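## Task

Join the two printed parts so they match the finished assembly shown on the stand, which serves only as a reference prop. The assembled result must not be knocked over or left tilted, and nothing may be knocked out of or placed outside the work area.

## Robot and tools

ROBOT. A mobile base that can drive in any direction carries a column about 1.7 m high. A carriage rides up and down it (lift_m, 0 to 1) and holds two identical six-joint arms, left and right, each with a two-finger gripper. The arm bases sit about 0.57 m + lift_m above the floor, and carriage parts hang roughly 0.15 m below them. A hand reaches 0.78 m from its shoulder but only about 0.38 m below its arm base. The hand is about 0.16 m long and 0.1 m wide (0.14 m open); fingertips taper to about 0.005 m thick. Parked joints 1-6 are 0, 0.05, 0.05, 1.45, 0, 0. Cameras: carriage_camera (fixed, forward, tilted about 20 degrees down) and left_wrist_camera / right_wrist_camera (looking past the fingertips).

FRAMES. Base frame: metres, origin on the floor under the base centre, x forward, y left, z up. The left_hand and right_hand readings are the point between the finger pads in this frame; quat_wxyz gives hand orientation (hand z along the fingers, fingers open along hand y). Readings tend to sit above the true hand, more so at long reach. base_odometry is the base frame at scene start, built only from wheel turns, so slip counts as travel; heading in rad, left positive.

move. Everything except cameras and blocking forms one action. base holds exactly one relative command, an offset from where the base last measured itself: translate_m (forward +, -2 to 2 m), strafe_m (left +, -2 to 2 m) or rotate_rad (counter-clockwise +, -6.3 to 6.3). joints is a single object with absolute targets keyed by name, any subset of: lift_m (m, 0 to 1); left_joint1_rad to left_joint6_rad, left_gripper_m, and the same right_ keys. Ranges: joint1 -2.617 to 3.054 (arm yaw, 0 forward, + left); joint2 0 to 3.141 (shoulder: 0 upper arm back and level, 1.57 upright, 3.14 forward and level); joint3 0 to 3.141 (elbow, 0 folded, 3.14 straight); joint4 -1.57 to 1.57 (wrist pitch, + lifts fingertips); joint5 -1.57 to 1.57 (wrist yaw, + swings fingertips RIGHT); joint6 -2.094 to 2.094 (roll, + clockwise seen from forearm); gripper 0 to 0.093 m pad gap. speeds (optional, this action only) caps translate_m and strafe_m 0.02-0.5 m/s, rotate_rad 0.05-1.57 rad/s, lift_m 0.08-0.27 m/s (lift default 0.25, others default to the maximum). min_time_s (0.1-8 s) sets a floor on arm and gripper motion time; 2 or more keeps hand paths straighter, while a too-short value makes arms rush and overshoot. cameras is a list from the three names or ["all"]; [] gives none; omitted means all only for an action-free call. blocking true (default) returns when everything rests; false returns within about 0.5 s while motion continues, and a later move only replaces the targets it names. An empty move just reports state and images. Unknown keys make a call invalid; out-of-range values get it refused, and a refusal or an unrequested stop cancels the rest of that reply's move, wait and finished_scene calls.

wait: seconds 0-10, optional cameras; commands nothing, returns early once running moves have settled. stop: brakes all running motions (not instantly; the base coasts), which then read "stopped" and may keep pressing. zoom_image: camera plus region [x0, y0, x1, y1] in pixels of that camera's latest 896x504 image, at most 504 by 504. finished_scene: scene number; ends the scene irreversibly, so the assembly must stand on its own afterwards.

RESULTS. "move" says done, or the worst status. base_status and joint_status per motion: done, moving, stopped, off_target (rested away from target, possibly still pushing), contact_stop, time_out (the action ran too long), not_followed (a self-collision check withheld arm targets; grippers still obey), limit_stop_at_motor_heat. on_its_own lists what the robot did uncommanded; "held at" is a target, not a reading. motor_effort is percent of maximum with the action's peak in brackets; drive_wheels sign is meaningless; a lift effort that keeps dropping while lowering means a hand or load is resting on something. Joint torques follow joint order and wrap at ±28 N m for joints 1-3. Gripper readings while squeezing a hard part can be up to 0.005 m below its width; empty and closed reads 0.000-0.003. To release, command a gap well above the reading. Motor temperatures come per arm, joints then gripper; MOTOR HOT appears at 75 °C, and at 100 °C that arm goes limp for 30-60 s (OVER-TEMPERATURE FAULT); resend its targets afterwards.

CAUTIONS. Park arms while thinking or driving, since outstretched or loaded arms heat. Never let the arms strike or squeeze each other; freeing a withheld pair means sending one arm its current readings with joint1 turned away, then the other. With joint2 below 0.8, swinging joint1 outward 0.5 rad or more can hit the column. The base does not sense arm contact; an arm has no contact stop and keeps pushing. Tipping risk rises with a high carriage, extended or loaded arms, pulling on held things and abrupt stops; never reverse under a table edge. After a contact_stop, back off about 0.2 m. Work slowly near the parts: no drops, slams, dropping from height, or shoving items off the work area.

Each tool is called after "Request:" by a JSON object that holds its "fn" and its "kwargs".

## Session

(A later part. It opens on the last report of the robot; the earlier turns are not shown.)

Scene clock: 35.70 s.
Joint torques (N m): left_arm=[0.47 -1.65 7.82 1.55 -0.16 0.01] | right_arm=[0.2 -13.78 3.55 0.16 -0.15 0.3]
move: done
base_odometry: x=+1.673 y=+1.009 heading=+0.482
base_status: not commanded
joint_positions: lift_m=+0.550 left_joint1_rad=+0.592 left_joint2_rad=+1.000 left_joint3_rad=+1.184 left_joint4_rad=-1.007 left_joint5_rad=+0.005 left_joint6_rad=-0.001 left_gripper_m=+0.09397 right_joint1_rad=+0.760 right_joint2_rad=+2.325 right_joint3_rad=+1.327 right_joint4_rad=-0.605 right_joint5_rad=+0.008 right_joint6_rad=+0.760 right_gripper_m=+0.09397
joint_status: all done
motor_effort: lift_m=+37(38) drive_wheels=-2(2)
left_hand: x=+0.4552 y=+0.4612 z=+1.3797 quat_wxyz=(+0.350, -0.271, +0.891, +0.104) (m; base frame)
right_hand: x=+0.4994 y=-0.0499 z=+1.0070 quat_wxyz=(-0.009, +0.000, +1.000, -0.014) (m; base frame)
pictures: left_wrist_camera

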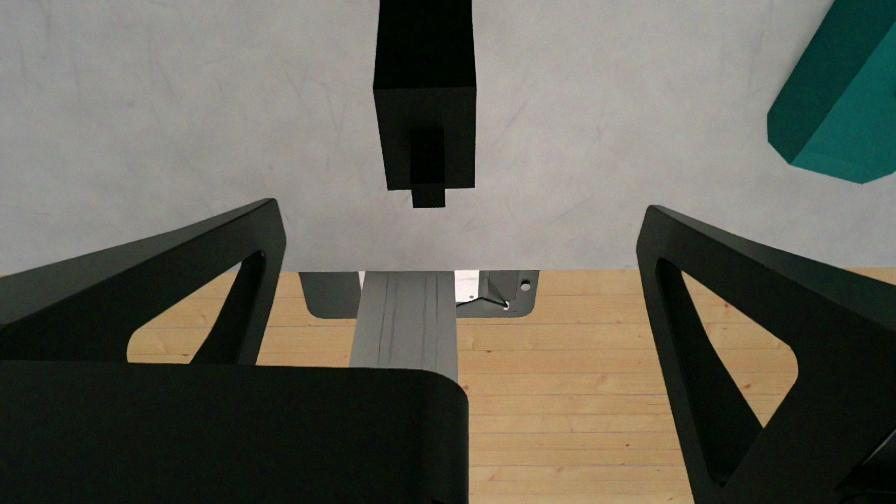

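Request:
{"fn": "move", "kwargs": {"joints": {"right_joint1_rad": 0.786, "right_joint2_rad": 2.288, "right_joint3_rad": 1.345, "right_joint4_rad": -0.60, "right_joint5_rad": 0.0, "right_joint6_rad": 0.785}, "min_time_s": 1, "cameras": ["left_wrist_camera"]}}

Scene clock: 37.57 s.
Joint torques (N m): left_arm=[0.49 -1.63 7.82 1.55 -0.17 0.01] | right_arm=[0.25 -13.75 5.35 0.26 -0.16 0.17]
Motor temperatures (°C): left_arm=[26 32 43 36 30 26 23] | right_arm=[28 35 42 35 25 23 27]
move: done
base_odometry: x=+1.673 y=+1.009 heading=+0.482
base_status: not commanded
joint_positions: lift_m=+0.550 left_joint1_rad=+0.592 left_joint2_rad=+1.000 left_joint3_rad=+1.184 left_joint4_rad=-1.007 left_joint5_rad=+0.005 left_joint6_rad=-0.001 left_gripper_m=+0.09397 right_joint1_rad=+0.781 right_joint2_rad=+2.325 right_joint3_rad=+1.327 right_joint4_rad=-0.605 right_joint5_rad=+0.008 right_joint6_rad=+0.775 right_gripper_m=+0.09397
joint_status: all done
motor_effort: lift_m=+38(38) drive_wheels=-2(2)
left_hand: x=+0.4552 y=+0.4612 z=+1.3797 quat_wxyz=(+0.350, -0.271, +0.891, +0.104) (m; base frame)
right_hand: x=+0.4940 y=-0.0442 z=+1.0070 quat_wxyz=(-0.009, -0.003, +1.000, -0.014) (m; base frame)
pictures: left_wrist_camera

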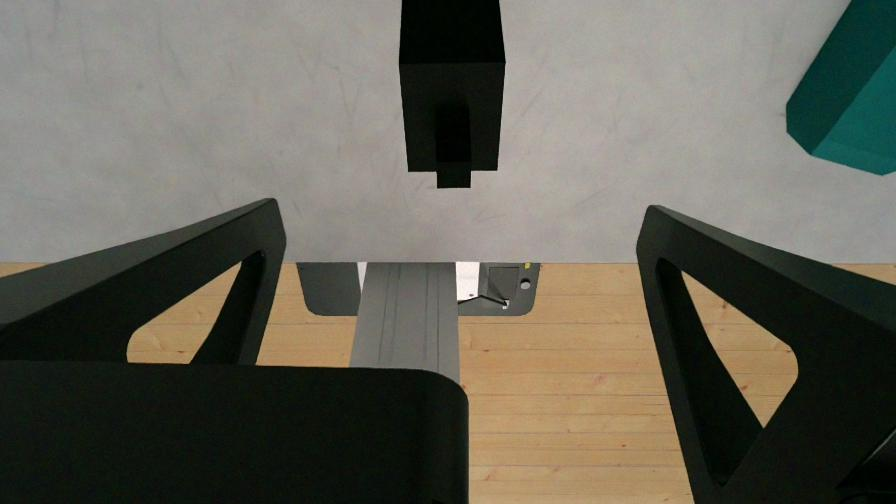

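Request:
{"fn": "move", "kwargs": {"joints": {"lift_m": 0.47}, "speeds": {"lift_m": 0.1}, "cameras": ["all"]}}

Scene clock: 38.90 s.
Joint torques (N m): left_arm=[0.49 -1.65 7.8 1.59 -0.16 0.01] | right_arm=[0.18 -13.81 5.01 0.27 -0.11 0.2]
move: done
base_odometry: x=+1.673 y=+1.009 heading=+0.482
base_status: not commanded
joint_positions: lift_m=+0.470 left_joint1_rad=+0.592 left_joint2_rad=+1.000 left_joint3_rad=+1.184 left_joint4_rad=-1.012 left_joint5_rad=+0.005 left_joint6_rad=-0.001 left_gripper_m=+0.09397 right_joint1_rad=+0.781 right_joint2_rad=+2.324 right_joint3_rad=+1.330 right_joint4_rad=-0.605 right_joint5_rad=+0.007 right_joint6_rad=+0.776 right_gripper_m=+0.09397
joint_status: all done
motor_effort: lift_m=+31(34) drive_wheels=-2(2)
left_hand: x=+0.4545 y=+0.4608 z=+1.2994 quat_wxyz=(+0.348, -0.271, +0.891, +0.103) (m; base frame)
right_hand: x=+0.4950 y=-0.0431 z=+0.9282 quat_wxyz=(-0.007, -0.002, +1.000, -0.012) (m; base frame)
pictures: carriage_camera, left_wrist_camera, right_wrist_camera

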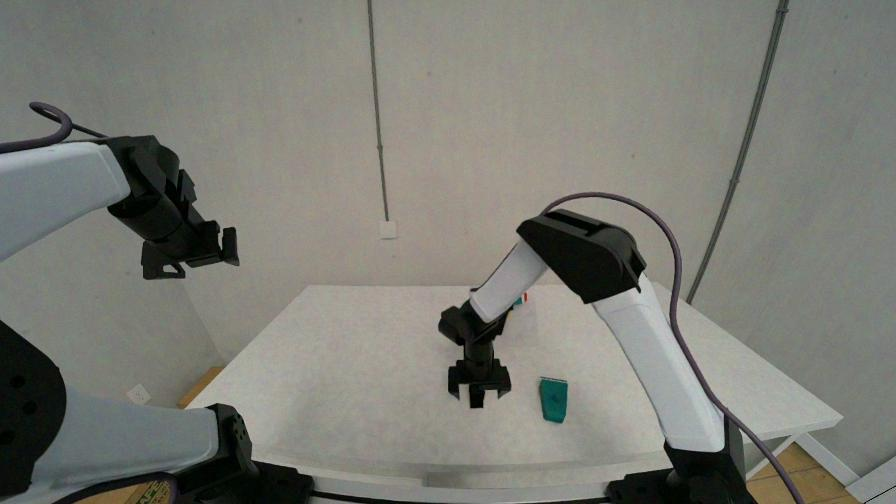

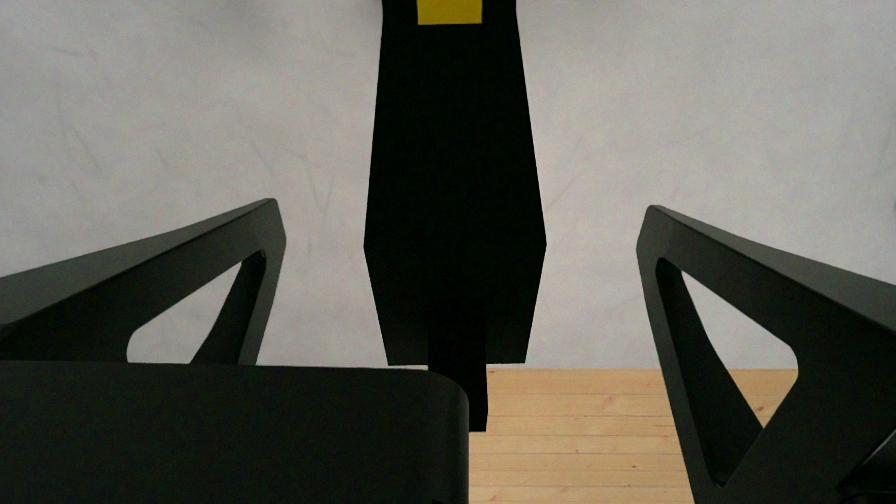

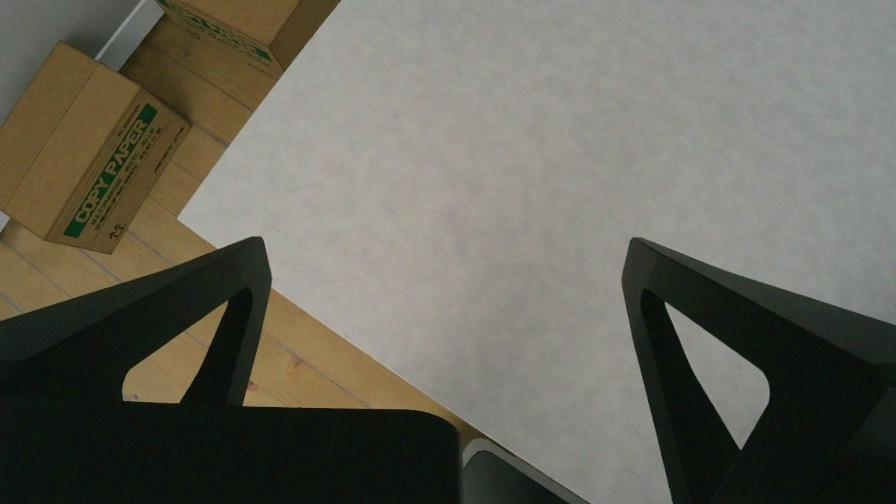

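Request:
{"fn": "move", "kwargs": {"joints": {"lift_m": 0.445}, "speeds": {"lift_m": 0.08}}}

Request:
{"fn": "move", "kwargs": {"joints": {"right_gripper_m": 0.042}, "min_time_s": 1.5, "cameras": ["left_wrist_camera"]}}

Scene clock: 39.90 s.
Joint torques (N m): left_arm=[0.46 -1.54 7.8 1.59 -0.16 0.01] | right_arm=[0.25 -13.64 5.15 0.3 -0.03 0.24]
move: done
base_odometry: x=+1.673 y=+1.009 heading=+0.482
base_status: not commanded
joint_positions: lift_m=+0.445 left_joint1_rad=+0.592 left_joint2_rad=+1.000 left_joint3_rad=+1.184 left_joint4_rad=-1.012 left_joint5_rad=+0.005 left_joint6_rad=-0.001 left_gripper_m=+0.09397 right_joint1_rad=+0.781 right_joint2_rad=+2.323 right_joint3_rad=+1.331 right_joint4_rad=-0.605 right_joint5_rad=+0.006 right_joint6_rad=+0.776 right_gripper_m=+0.09397
joint_status: all done
motor_effort: lift_m=+33(34) drive_wheels=-2(2)
left_hand: x=+0.4545 y=+0.4608 z=+1.2745 quat_wxyz=(+0.348, -0.271, +0.891, +0.103) (m; base frame)
right_hand: x=+0.4953 y=-0.0425 z=+0.9037 quat_wxyz=(-0.007, -0.002, +1.000, -0.011) (m; base frame)
pictures: none

Scene clock: 41.70 s.
Joint torques (N m): left_arm=[0.49 -1.65 7.73 1.59 -0.16 0.01] | right_arm=[0.09 -13.59 4.75 0.26 -0.08 0.21]
move: done
base_odometry: x=+1.673 y=+1.009 heading=+0.482
base_status: not commanded
joint_positions: lift_m=+0.445 left_joint1_rad=+0.592 left_joint2_rad=+1.000 left_joint3_rad=+1.184 left_joint4_rad=-1.012 left_joint5_rad=+0.005 left_joint6_rad=-0.001 left_gripper_m=+0.09397 right_joint1_rad=+0.781 right_joint2_rad=+2.323 right_joint3_rad=+1.331 right_joint4_rad=-0.605 right_joint5_rad=+0.006 right_joint6_rad=+0.776 right_gripper_m=+0.04208
joint_status: all done
motor_effort: lift_m=+32(34) drive_wheels=-2(2)
left_hand: x=+0.4545 y=+0.4608 z=+1.2745 quat_wxyz=(+0.348, -0.271, +0.891, +0.103) (m; base frame)
right_hand: x=+0.4953 y=-0.0425 z=+0.9037 quat_wxyz=(-0.007, -0.002, +1.000, -0.011) (m; base frame)
pictures: left_wrist_camera

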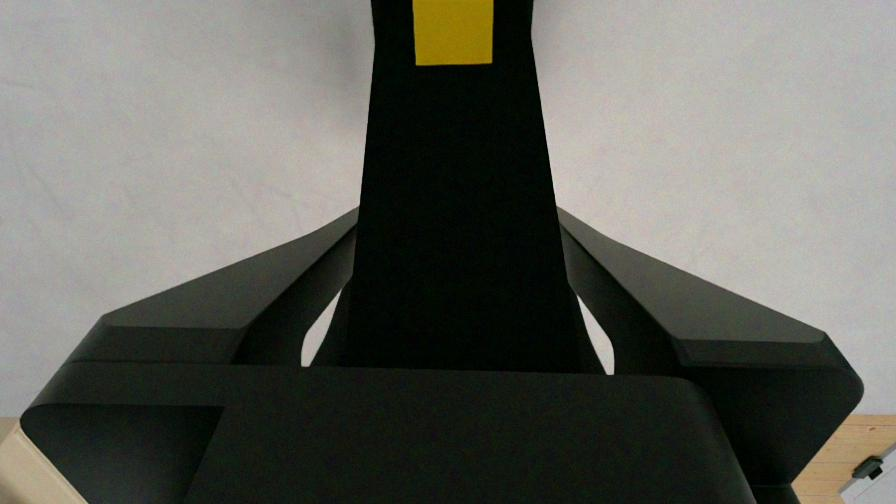

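Request:
{"fn": "move", "kwargs": {"joints": {"right_gripper_m": 0.034}, "min_time_s": 1}}

Request:
{"fn": "move", "kwargs": {"joints": {"lift_m": 0.49}, "speeds": {"lift_m": 0.08}, "cameras": ["all"]}}

Scene clock: 43.03 s.
Joint torques (N m): left_arm=[0.49 -1.62 7.72 1.59 -0.16 0.01] | right_arm=[0.2 -13.5 4.97 0.26 -0.11 0.17]
move: done
base_odometry: x=+1.673 y=+1.009 heading=+0.482
base_status: not commanded
joint_positions: lift_m=+0.445 left_joint1_rad=+0.592 left_joint2_rad=+1.000 left_joint3_rad=+1.184 left_joint4_rad=-1.012 left_joint5_rad=+0.005 left_joint6_rad=-0.001 left_gripper_m=+0.09397 right_joint1_rad=+0.781 right_joint2_rad=+2.323 right_joint3_rad=+1.331 right_joint4_rad=-0.605 right_joint5_rad=+0.006 right_joint6_rad=+0.776 right_gripper_m=+0.03408
joint_status: all done
motor_effort: lift_m=+33(34) drive_wheels=-2(2)
left_hand: x=+0.4545 y=+0.4608 z=+1.2745 quat_wxyz=(+0.348, -0.271, +0.891, +0.103) (m; base frame)
right_hand: x=+0.4953 y=-0.0425 z=+0.9037 quat_wxyz=(-0.007, -0.002, +1.000, -0.011) (m; base frame)
pictures: none

Scene clock: 43.97 s.
Joint torques (N m): left_arm=[0.5 -1.69 7.71 1.58 -0.16 0.01] | right_arm=[0.17 -13.5 5.12 0.3 -0.07 0.15]
move: done
base_odometry: x=+1.673 y=+1.009 heading=+0.482
base_status: not commanded
joint_positions: lift_m=+0.490 left_joint1_rad=+0.592 left_joint2_rad=+1.000 left_joint3_rad=+1.185 left_joint4_rad=-1.010 left_joint5_rad=+0.005 left_joint6_rad=-0.001 left_gripper_m=+0.09397 right_joint1_rad=+0.781 right_joint2_rad=+2.322 right_joint3_rad=+1.332 right_joint4_rad=-0.604 right_joint5_rad=+0.006 right_joint6_rad=+0.776 right_gripper_m=+0.03408
joint_status: all done
motor_effort: lift_m=+36(44) drive_wheels=-2(2)
left_hand: x=+0.4548 y=+0.4610 z=+1.3197 quat_wxyz=(+0.349, -0.271, +0.891, +0.104) (m; base frame)
right_hand: x=+0.4957 y=-0.0421 z=+0.9488 quat_wxyz=(-0.006, -0.002, +1.000, -0.010) (m; base frame)
pictures: carriage_camera, left_wrist_camera, right_wrist_camera

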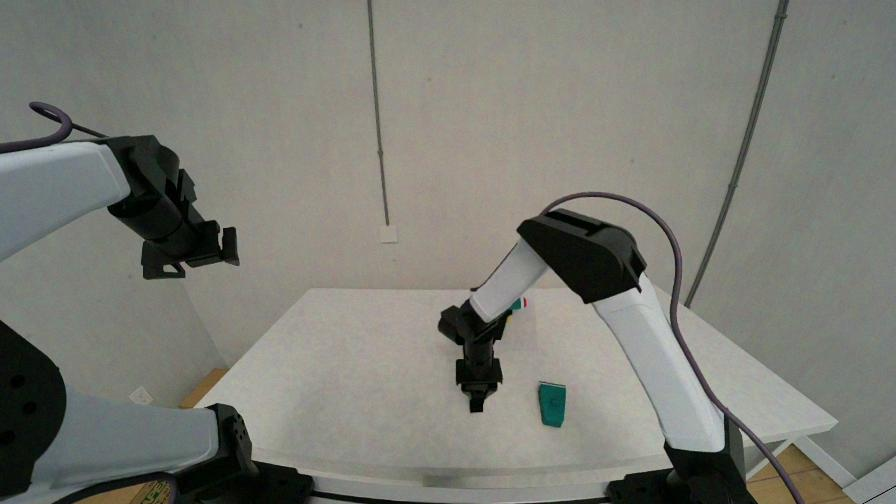

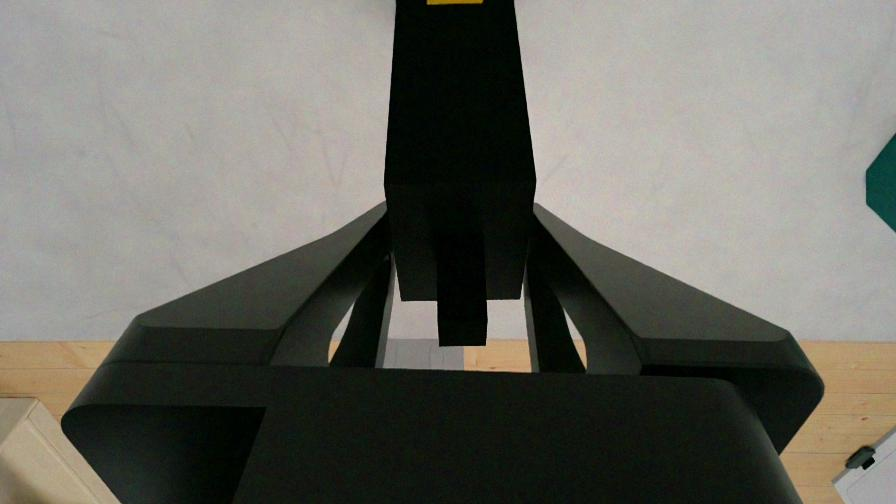

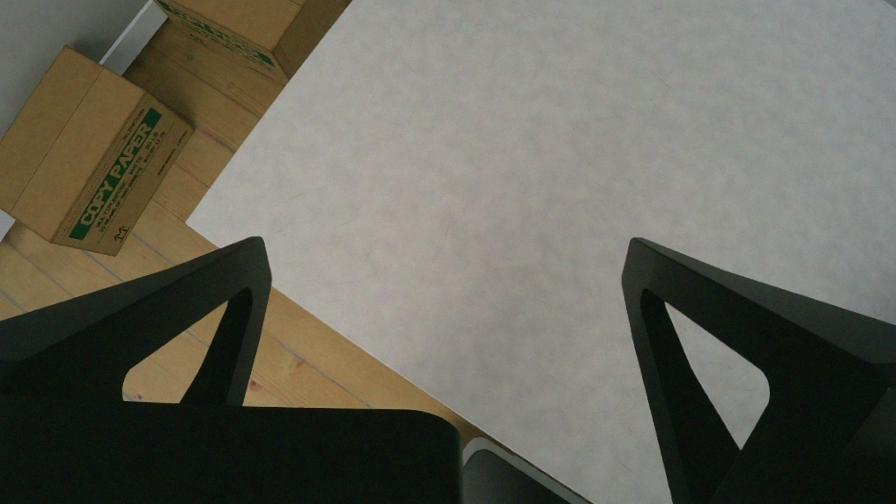

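Request:
{"fn": "move", "kwargs": {"joints": {"lift_m": 0.445}, "speeds": {"lift_m": 0.08}}}

Request:
{"fn": "move", "kwargs": {"joints": {"right_gripper_m": 0.022}, "min_time_s": 2, "cameras": ["left_wrist_camera"]}}

Scene clock: 45.07 s.
Joint torques (N m): left_arm=[0.49 -1.54 7.68 1.59 -0.17 0.01] | right_arm=[0.03 -13.37 4.77 0.23 -0.13 0.21]
move: done
base_odometry: x=+1.673 y=+1.009 heading=+0.482
base_status: not commanded
joint_positions: lift_m=+0.445 left_joint1_rad=+0.592 left_joint2_rad=+1.000 left_joint3_rad=+1.185 left_joint4_rad=-1.012 left_joint5_rad=+0.005 left_joint6_rad=-0.001 left_gripper_m=+0.09397 right_joint1_rad=+0.781 right_joint2_rad=+2.321 right_joint3_rad=+1.332 right_joint4_rad=-0.603 right_joint5_rad=+0.006 right_joint6_rad=+0.776 right_gripper_m=+0.03408
joint_status: all done
motor_effort: lift_m=+30(33) drive_wheels=-2(2)
left_hand: x=+0.4546 y=+0.4608 z=+1.2747 quat_wxyz=(+0.348, -0.271, +0.891, +0.104) (m; base frame)
right_hand: x=+0.4960 y=-0.0416 z=+0.9045 quat_wxyz=(-0.006, -0.002, +1.000, -0.010) (m; base frame)
pictures: none

Scene clock: 47.37 s.
Joint torques (N m): left_arm=[0.49 -1.62 7.69 1.59 -0.16 0.01] | right_arm=[0.2 -13.82 5 0.28 -0.08 0.19]
move: off_target
base_odometry: x=+1.673 y=+1.009 heading=+0.482
base_status: not commanded
joint_positions: lift_m=+0.445 left_joint1_rad=+0.592 left_joint2_rad=+1.000 left_joint3_rad=+1.185 left_joint4_rad=-1.012 left_joint5_rad=+0.005 left_joint6_rad=-0.001 left_gripper_m=+0.09397 right_joint1_rad=+0.781 right_joint2_rad=+2.321 right_joint3_rad=+1.332 right_joint4_rad=-0.603 right_joint5_rad=+0.006 right_joint6_rad=+0.776 right_gripper_m=+0.02959
joint_status: right_gripper_m off_target (ended at +0.02961, target +0.02200)
motor_effort: lift_m=+32(35) drive_wheels=-2(3)
left_hand: x=+0.4546 y=+0.4608 z=+1.2747 quat_wxyz=(+0.348, -0.271, +0.891, +0.104) (m; base frame)
right_hand: x=+0.4960 y=-0.0416 z=+0.9045 quat_wxyz=(-0.006, -0.002, +1.000, -0.010) (m; base frame)
pictures: left_wrist_camera

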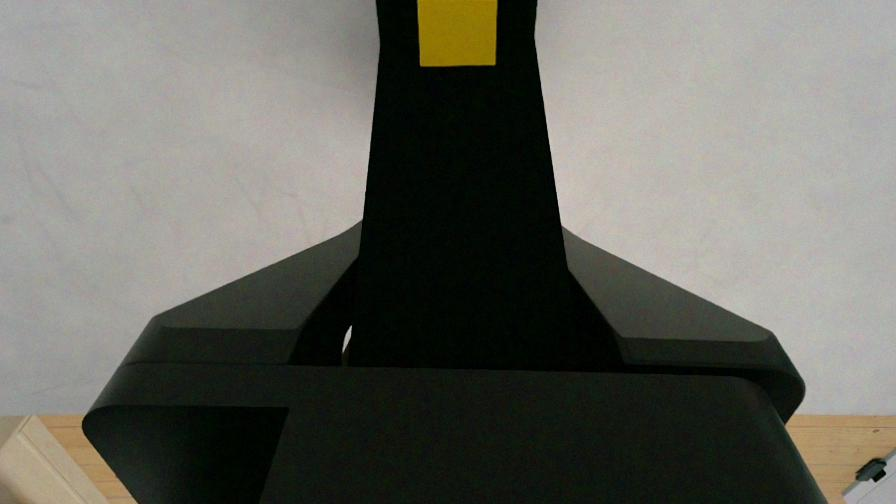

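Request:
{"fn": "move", "kwargs": {"joints": {"lift_m": 0.57}, "speeds": {"lift_m": 0.1}, "cameras": ["all"]}}

Scene clock: 49.93 s.
Joint torques (N m): left_arm=[0.49 -1.65 7.68 1.57 -0.16 0.01] | right_arm=[-0.03 -13.38 5.03 0.23 -0.09 0.19]
move: done
base_odometry: x=+1.673 y=+1.009 heading=+0.482
base_status: not commanded
joint_positions: lift_m=+0.570 left_joint1_rad=+0.592 left_joint2_rad=+1.000 left_joint3_rad=+1.185 left_joint4_rad=-1.010 left_joint5_rad=+0.005 left_joint6_rad=-0.001 left_gripper_m=+0.09397 right_joint1_rad=+0.781 right_joint2_rad=+2.321 right_joint3_rad=+1.332 right_joint4_rad=-0.604 right_joint5_rad=+0.005 right_joint6_rad=+0.776 right_gripper_m=+0.02958
joint_status: all done
motor_effort: lift_m=+36(43) drive_wheels=-2(2)
left_hand: x=+0.4549 y=+0.4610 z=+1.3997 quat_wxyz=(+0.349, -0.271, +0.891, +0.104) (m; base frame)
right_hand: x=+0.4959 y=-0.0416 z=+1.0292 quat_wxyz=(-0.006, -0.002, +1.000, -0.010) (m; base frame)
pictures: carriage_camera, left_wrist_camera, right_wrist_camera

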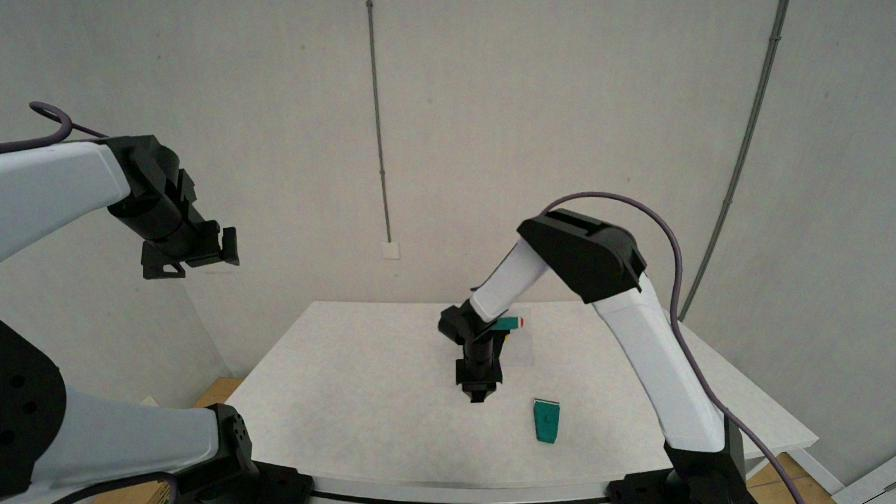

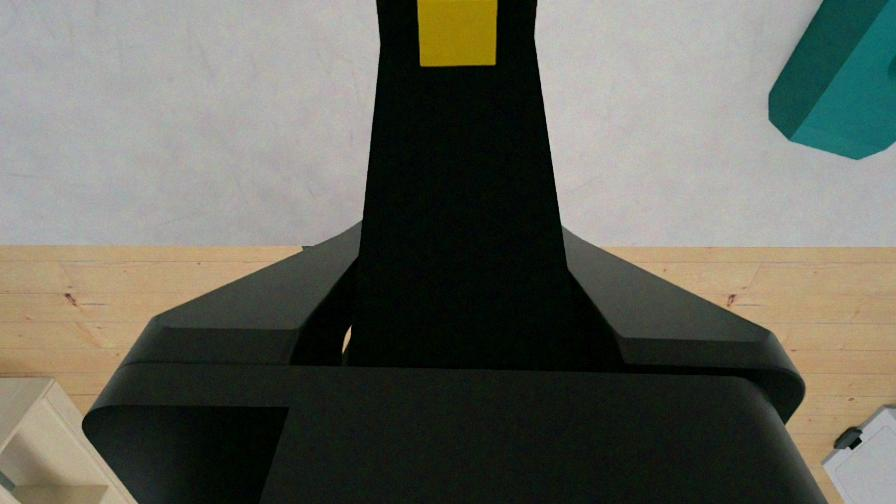

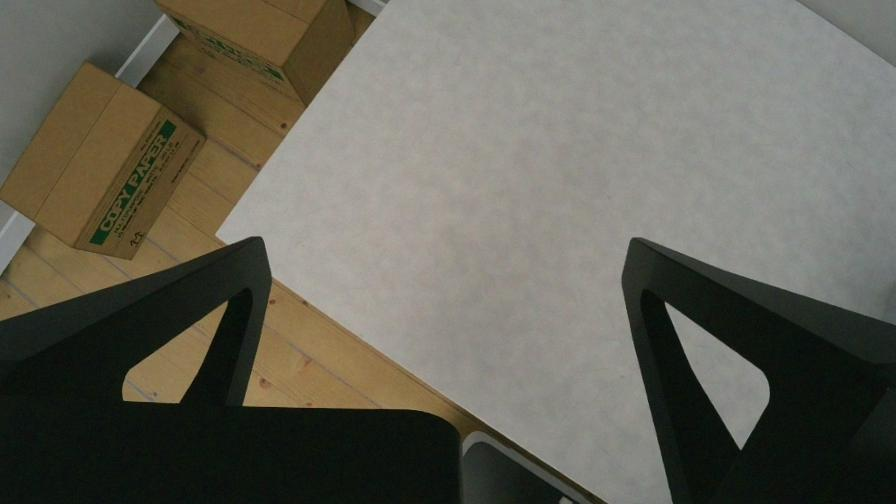

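Request:
{"fn": "move", "kwargs": {"joints": {"lift_m": 0.62, "right_joint1_rad": 0.5, "right_joint2_rad": 2.12, "right_joint3_rad": 1.06, "right_joint4_rad": -0.51, "right_joint6_rad": 0.62, "left_joint1_rad": -1.1, "left_joint4_rad": -0.55}, "min_time_s": 2.5}}

Request:
{"fn": "move", "kwargs": {"joints": {"lift_m": 0.58, "right_joint1_rad": 0.25, "right_joint2_rad": 1.96, "right_joint3_rad": 0.795, "right_joint4_rad": -0.38, "right_joint6_rad": 0.48}, "min_time_s": 2.5, "cameras": ["all"]}}

Scene clock: 53.63 s.
Joint torques (N m): left_arm=[-0.79 -1.95 7.98 2.02 -0.15 0.01] | right_arm=[-0.68 -13.44 3.08 0.3 -0.02 0.03]
Motor temperatures (°C): left_arm=[26 32 43 37 29 26 23] | right_arm=[28 40 42 34 25 23 27]
move: done
base_odometry: x=+1.673 y=+1.009 heading=+0.482
base_status: not commanded
joint_positions: lift_m=+0.620 left_joint1_rad=-1.091 left_joint2_rad=+1.000 left_joint3_rad=+1.185 left_joint4_rad=-0.572 left_joint5_rad=+0.004 left_joint6_rad=-0.001 left_gripper_m=+0.09398 right_joint1_rad=+0.505 right_joint2_rad=+2.169 right_joint3_rad=+1.062 right_joint4_rad=-0.526 right_joint5_rad=+0.004 right_joint6_rad=+0.630 right_gripper_m=+0.02957
joint_status: all done
motor_effort: lift_m=+36(44) drive_wheels=-2(2)
left_hand: x=+0.3806 y=+0.0088 z=+1.5385 quat_wxyz=(+0.476, +0.431, +0.709, -0.291) (m; base frame)
right_hand: x=+0.5031 y=-0.1556 z=+1.0840 quat_wxyz=(-0.025, +0.062, +0.998, -0.018) (m; base frame)
pictures: none

Scene clock: 56.43 s.
Joint torques (N m): left_arm=[-0.79 -1.98 7.97 2 -0.16 0.01] | right_arm=[-0.72 -10.91 2.91 0.43 -0.04 -0.05]
move: done
base_odometry: x=+1.673 y=+1.009 heading=+0.482
base_status: not commanded
joint_positions: lift_m=+0.580 left_joint1_rad=-1.091 left_joint2_rad=+1.001 left_joint3_rad=+1.185 left_joint4_rad=-0.569 left_joint5_rad=+0.004 left_joint6_rad=-0.001 left_gripper_m=+0.09398 right_joint1_rad=+0.255 right_joint2_rad=+2.002 right_joint3_rad=+0.797 right_joint4_rad=-0.397 right_joint5_rad=+0.003 right_joint6_rad=+0.490 right_gripper_m=+0.02957
joint_status: all done
motor_effort: lift_m=+32(35) drive_wheels=-2(3)
left_hand: x=+0.3808 y=+0.0085 z=+1.4993 quat_wxyz=(+0.477, +0.431, +0.708, -0.292) (m; base frame)
right_hand: x=+0.4837 y=-0.2413 z=+1.0508 quat_wxyz=(-0.014, +0.117, +0.993, -0.007) (m; base frame)
pictures: carriage_camera, left_wrist_camera, right_wrist_camera

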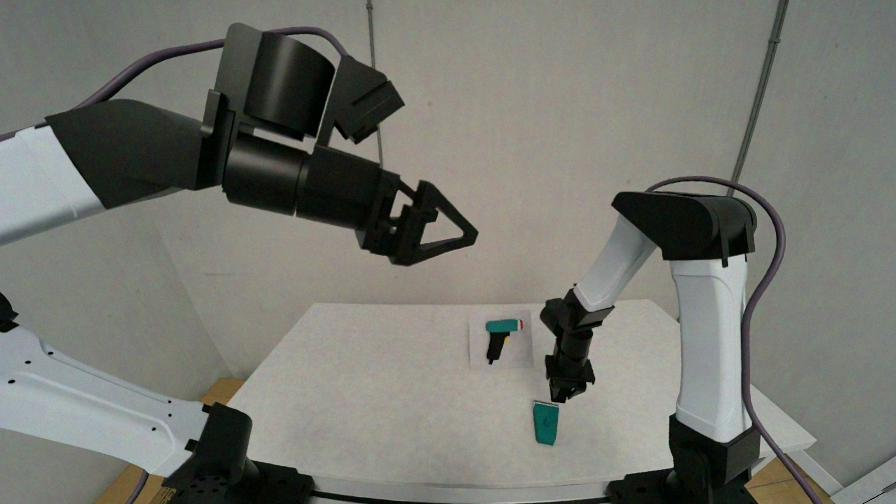

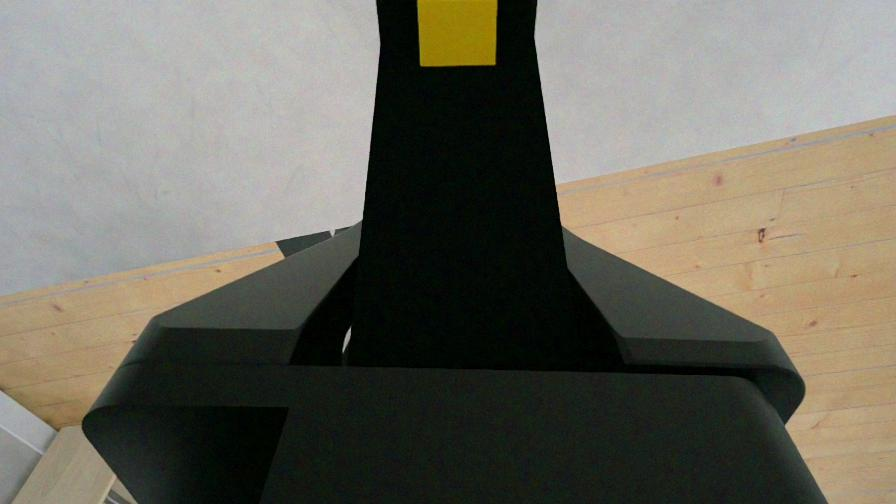

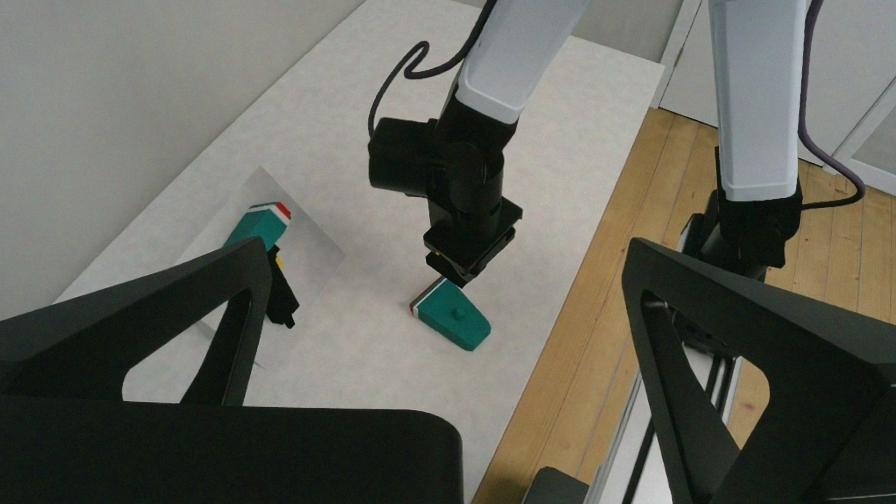

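Request:
{"fn": "zoom_image", "kwargs": {"camera": "right_wrist_camera", "region": [380, 180, 560, 370]}}

Request:
{"fn": "zoom_image", "kwargs": {"camera": "carriage_camera", "region": [490, 330, 630, 470]}}

Scaled by 2.653 from the camera's 896x504 image, which has a finer 1280x720 frame.

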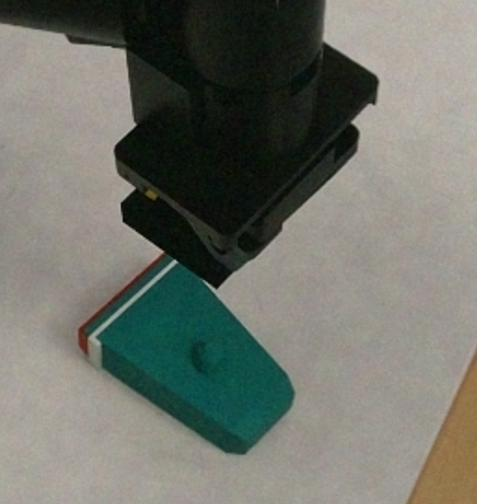

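Scaled by 3.600 from the camera's 896x504 image, which has a finer 1280x720 frame.

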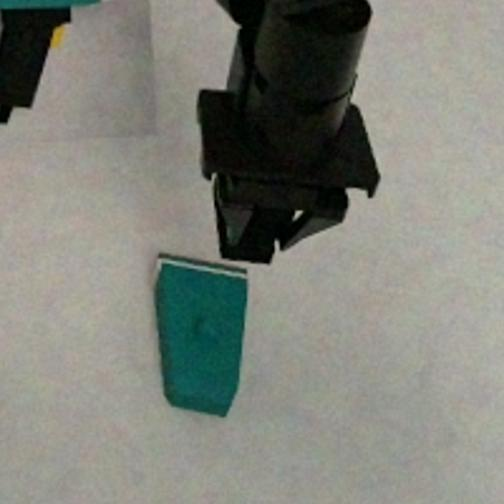

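Request:
{"fn": "move", "kwargs": {"joints": {"right_joint1_rad": 0.345, "right_joint2_rad": 1.915, "right_joint3_rad": 0.722, "right_joint4_rad": -0.345, "right_joint6_rad": 0.6}, "min_time_s": 1.5, "cameras": ["all"]}}

Request:
{"fn": "zoom_image", "kwargs": {"camera": "right_wrist_camera", "region": [380, 180, 560, 370]}}

Request:
{"fn": "zoom_image", "kwargs": {"camera": "carriage_camera", "region": [490, 330, 630, 470]}}

Scene clock: 59.80 s.
Joint torques (N m): left_arm=[-0.79 -1.99 7.98 2 -0.16 0.01] | right_arm=[0.03 -10.43 2.86 0.38 -0.09 0.17]
move: done
base_odometry: x=+1.673 y=+1.009 heading=+0.482
base_status: not commanded
joint_positions: lift_m=+0.580 left_joint1_rad=-1.091 left_joint2_rad=+1.001 left_joint3_rad=+1.185 left_joint4_rad=-0.569 left_joint5_rad=+0.004 left_joint6_rad=-0.001 left_gripper_m=+0.09398 right_joint1_rad=+0.340 right_joint2_rad=+1.954 right_joint3_rad=+0.724 right_joint4_rad=-0.362 right_joint5_rad=+0.003 right_joint6_rad=+0.590 right_gripper_m=+0.02957
joint_status: all done
motor_effort: lift_m=+34(35) drive_wheels=-2(3)
left_hand: x=+0.3808 y=+0.0085 z=+1.4993 quat_wxyz=(+0.477, +0.431, +0.708, -0.292) (m; base frame)
right_hand: x=+0.4634 y=-0.2246 z=+1.0520 quat_wxyz=(-0.009, +0.125, +0.992, -0.006) (m; base frame)
pictures: carriage_camera, left_wrist_camera, right_wrist_camera

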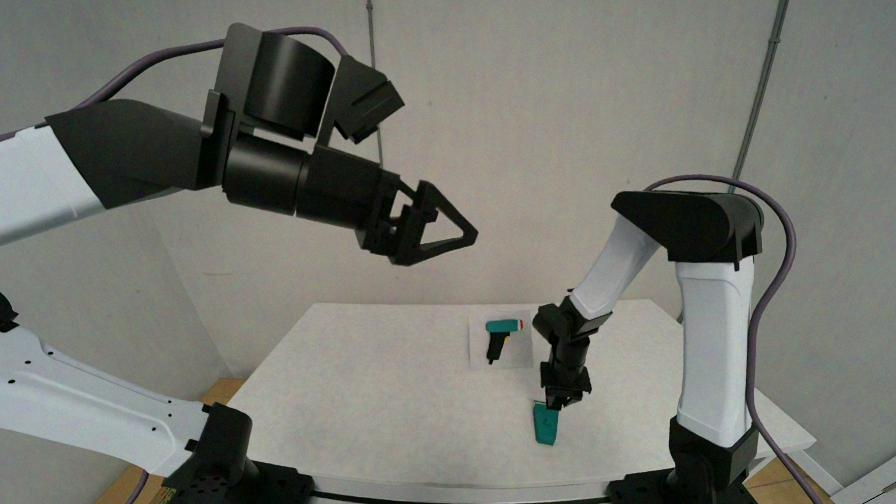

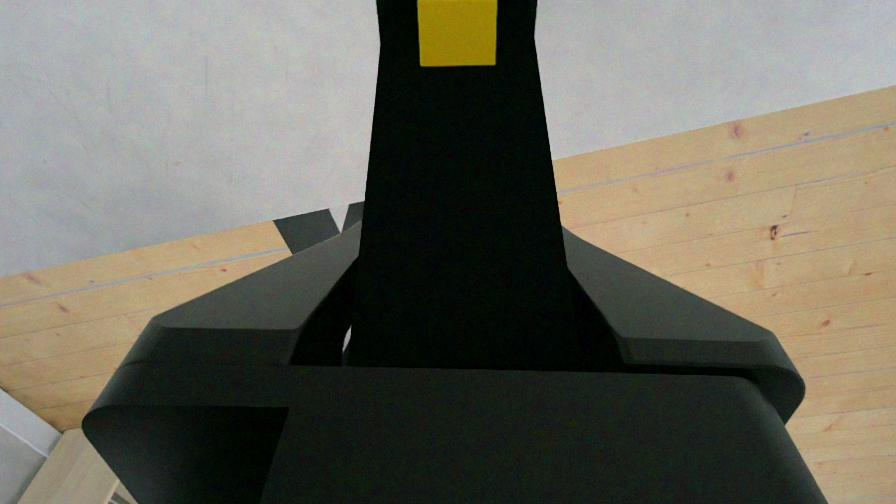

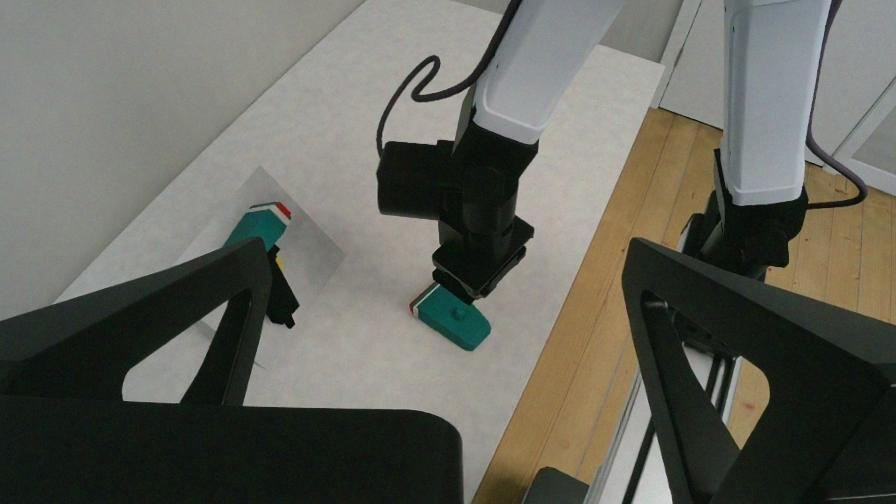

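Scaled by 2.653 from the camera's 896x504 image, which has a finer 1280x720 frame.

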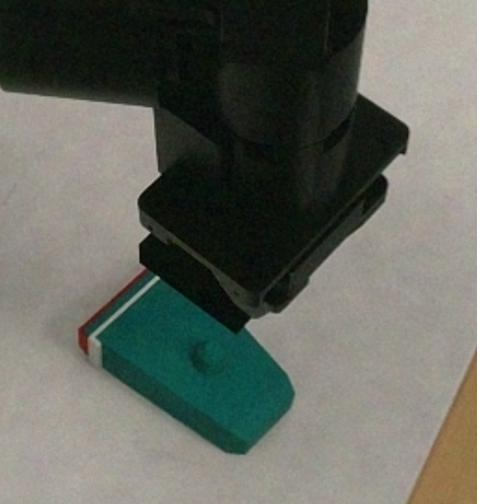

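Scaled by 3.600 from the camera's 896x504 image, which has a finer 1280x720 frame.

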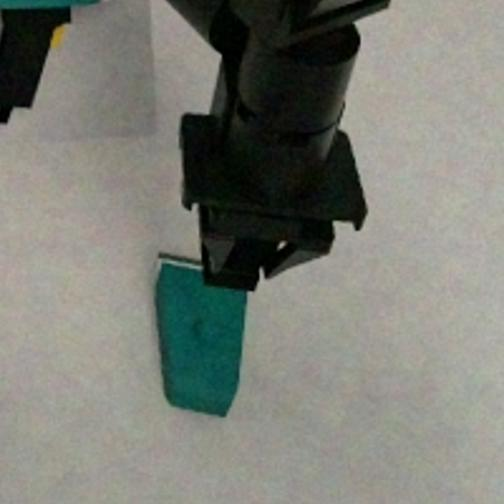

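Request:
{"fn": "move", "kwargs": {"joints": {"lift_m": 0.51}, "speeds": {"lift_m": 0.1}, "cameras": ["all"]}}

Request:
{"fn": "zoom_image", "kwargs": {"camera": "right_wrist_camera", "region": [380, 200, 560, 390]}}

Request:
{"fn": "zoom_image", "kwargs": {"camera": "carriage_camera", "region": [490, 310, 630, 450]}}

Scene clock: 61.83 s.
Joint torques (N m): left_arm=[-0.77 -2 7.92 1.98 -0.15 0.01] | right_arm=[0.25 -9.39 3.26 0.37 -0.06 0.2]
move: done
base_odometry: x=+1.673 y=+1.009 heading=+0.482
base_status: not commanded
joint_positions: lift_m=+0.510 left_joint1_rad=-1.091 left_joint2_rad=+1.001 left_joint3_rad=+1.185 left_joint4_rad=-0.567 left_joint5_rad=+0.004 left_joint6_rad=-0.001 left_gripper_m=+0.09398 right_joint1_rad=+0.340 right_joint2_rad=+1.946 right_joint3_rad=+0.721 right_joint4_rad=-0.358 right_joint5_rad=+0.003 right_joint6_rad=+0.591 right_gripper_m=+0.02957
joint_status: all done
motor_effort: lift_m=+34(34) drive_wheels=-2(3)
left_hand: x=+0.3809 y=+0.0083 z=+1.4297 quat_wxyz=(+0.478, +0.431, +0.708, -0.292) (m; base frame)
right_hand: x=+0.4648 y=-0.2241 z=+0.9836 quat_wxyz=(-0.004, +0.125, +0.992, -0.004) (m; base frame)
pictures: carriage_camera, left_wrist_camera, right_wrist_camera

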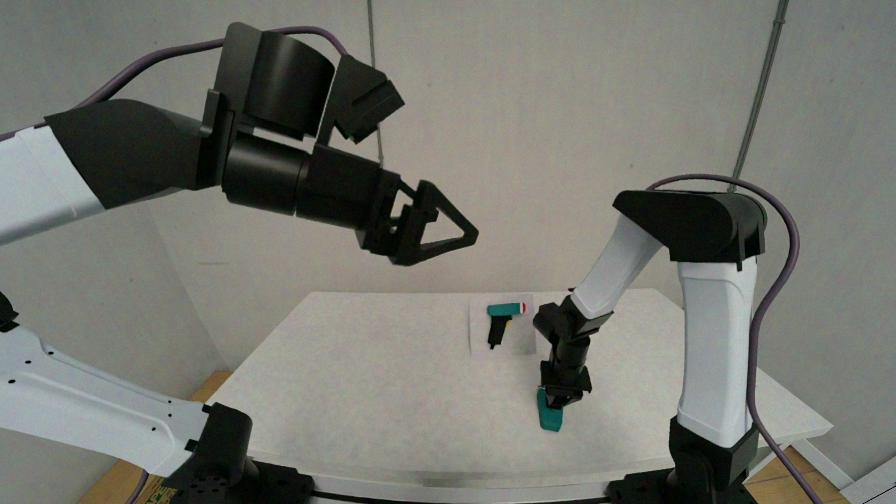

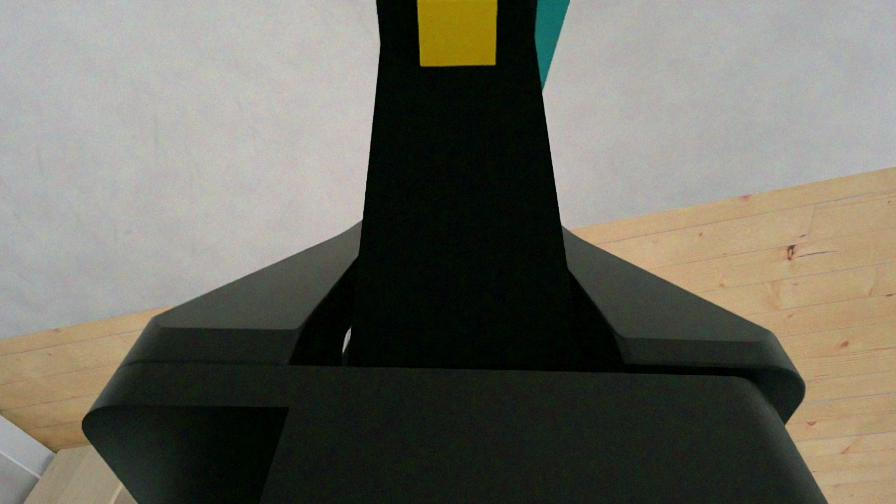

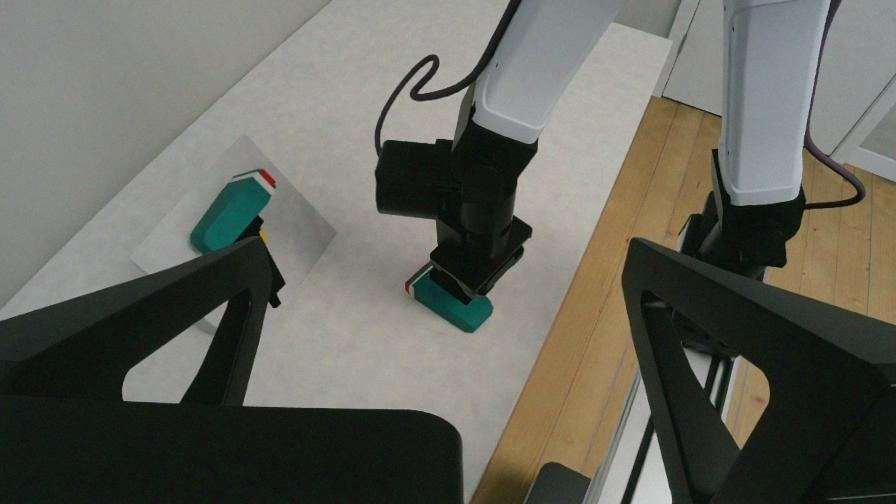

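Scaled by 2.653 from the camera's 896x504 image, which has a finer 1280x720 frame.

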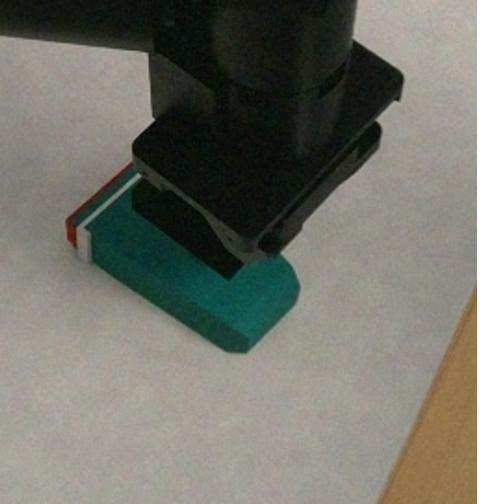

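Scaled by 3.600 from the camera's 896x504 image, which has a finer 1280x720 frame.

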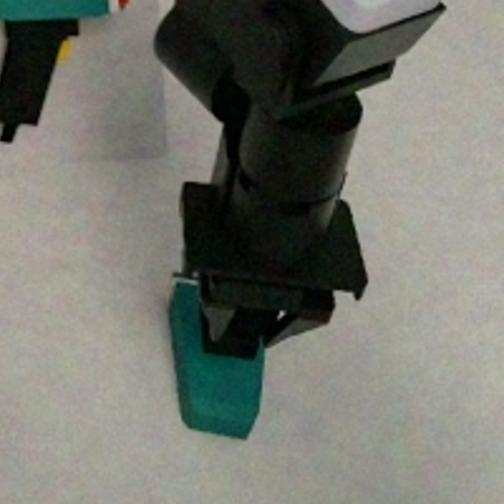

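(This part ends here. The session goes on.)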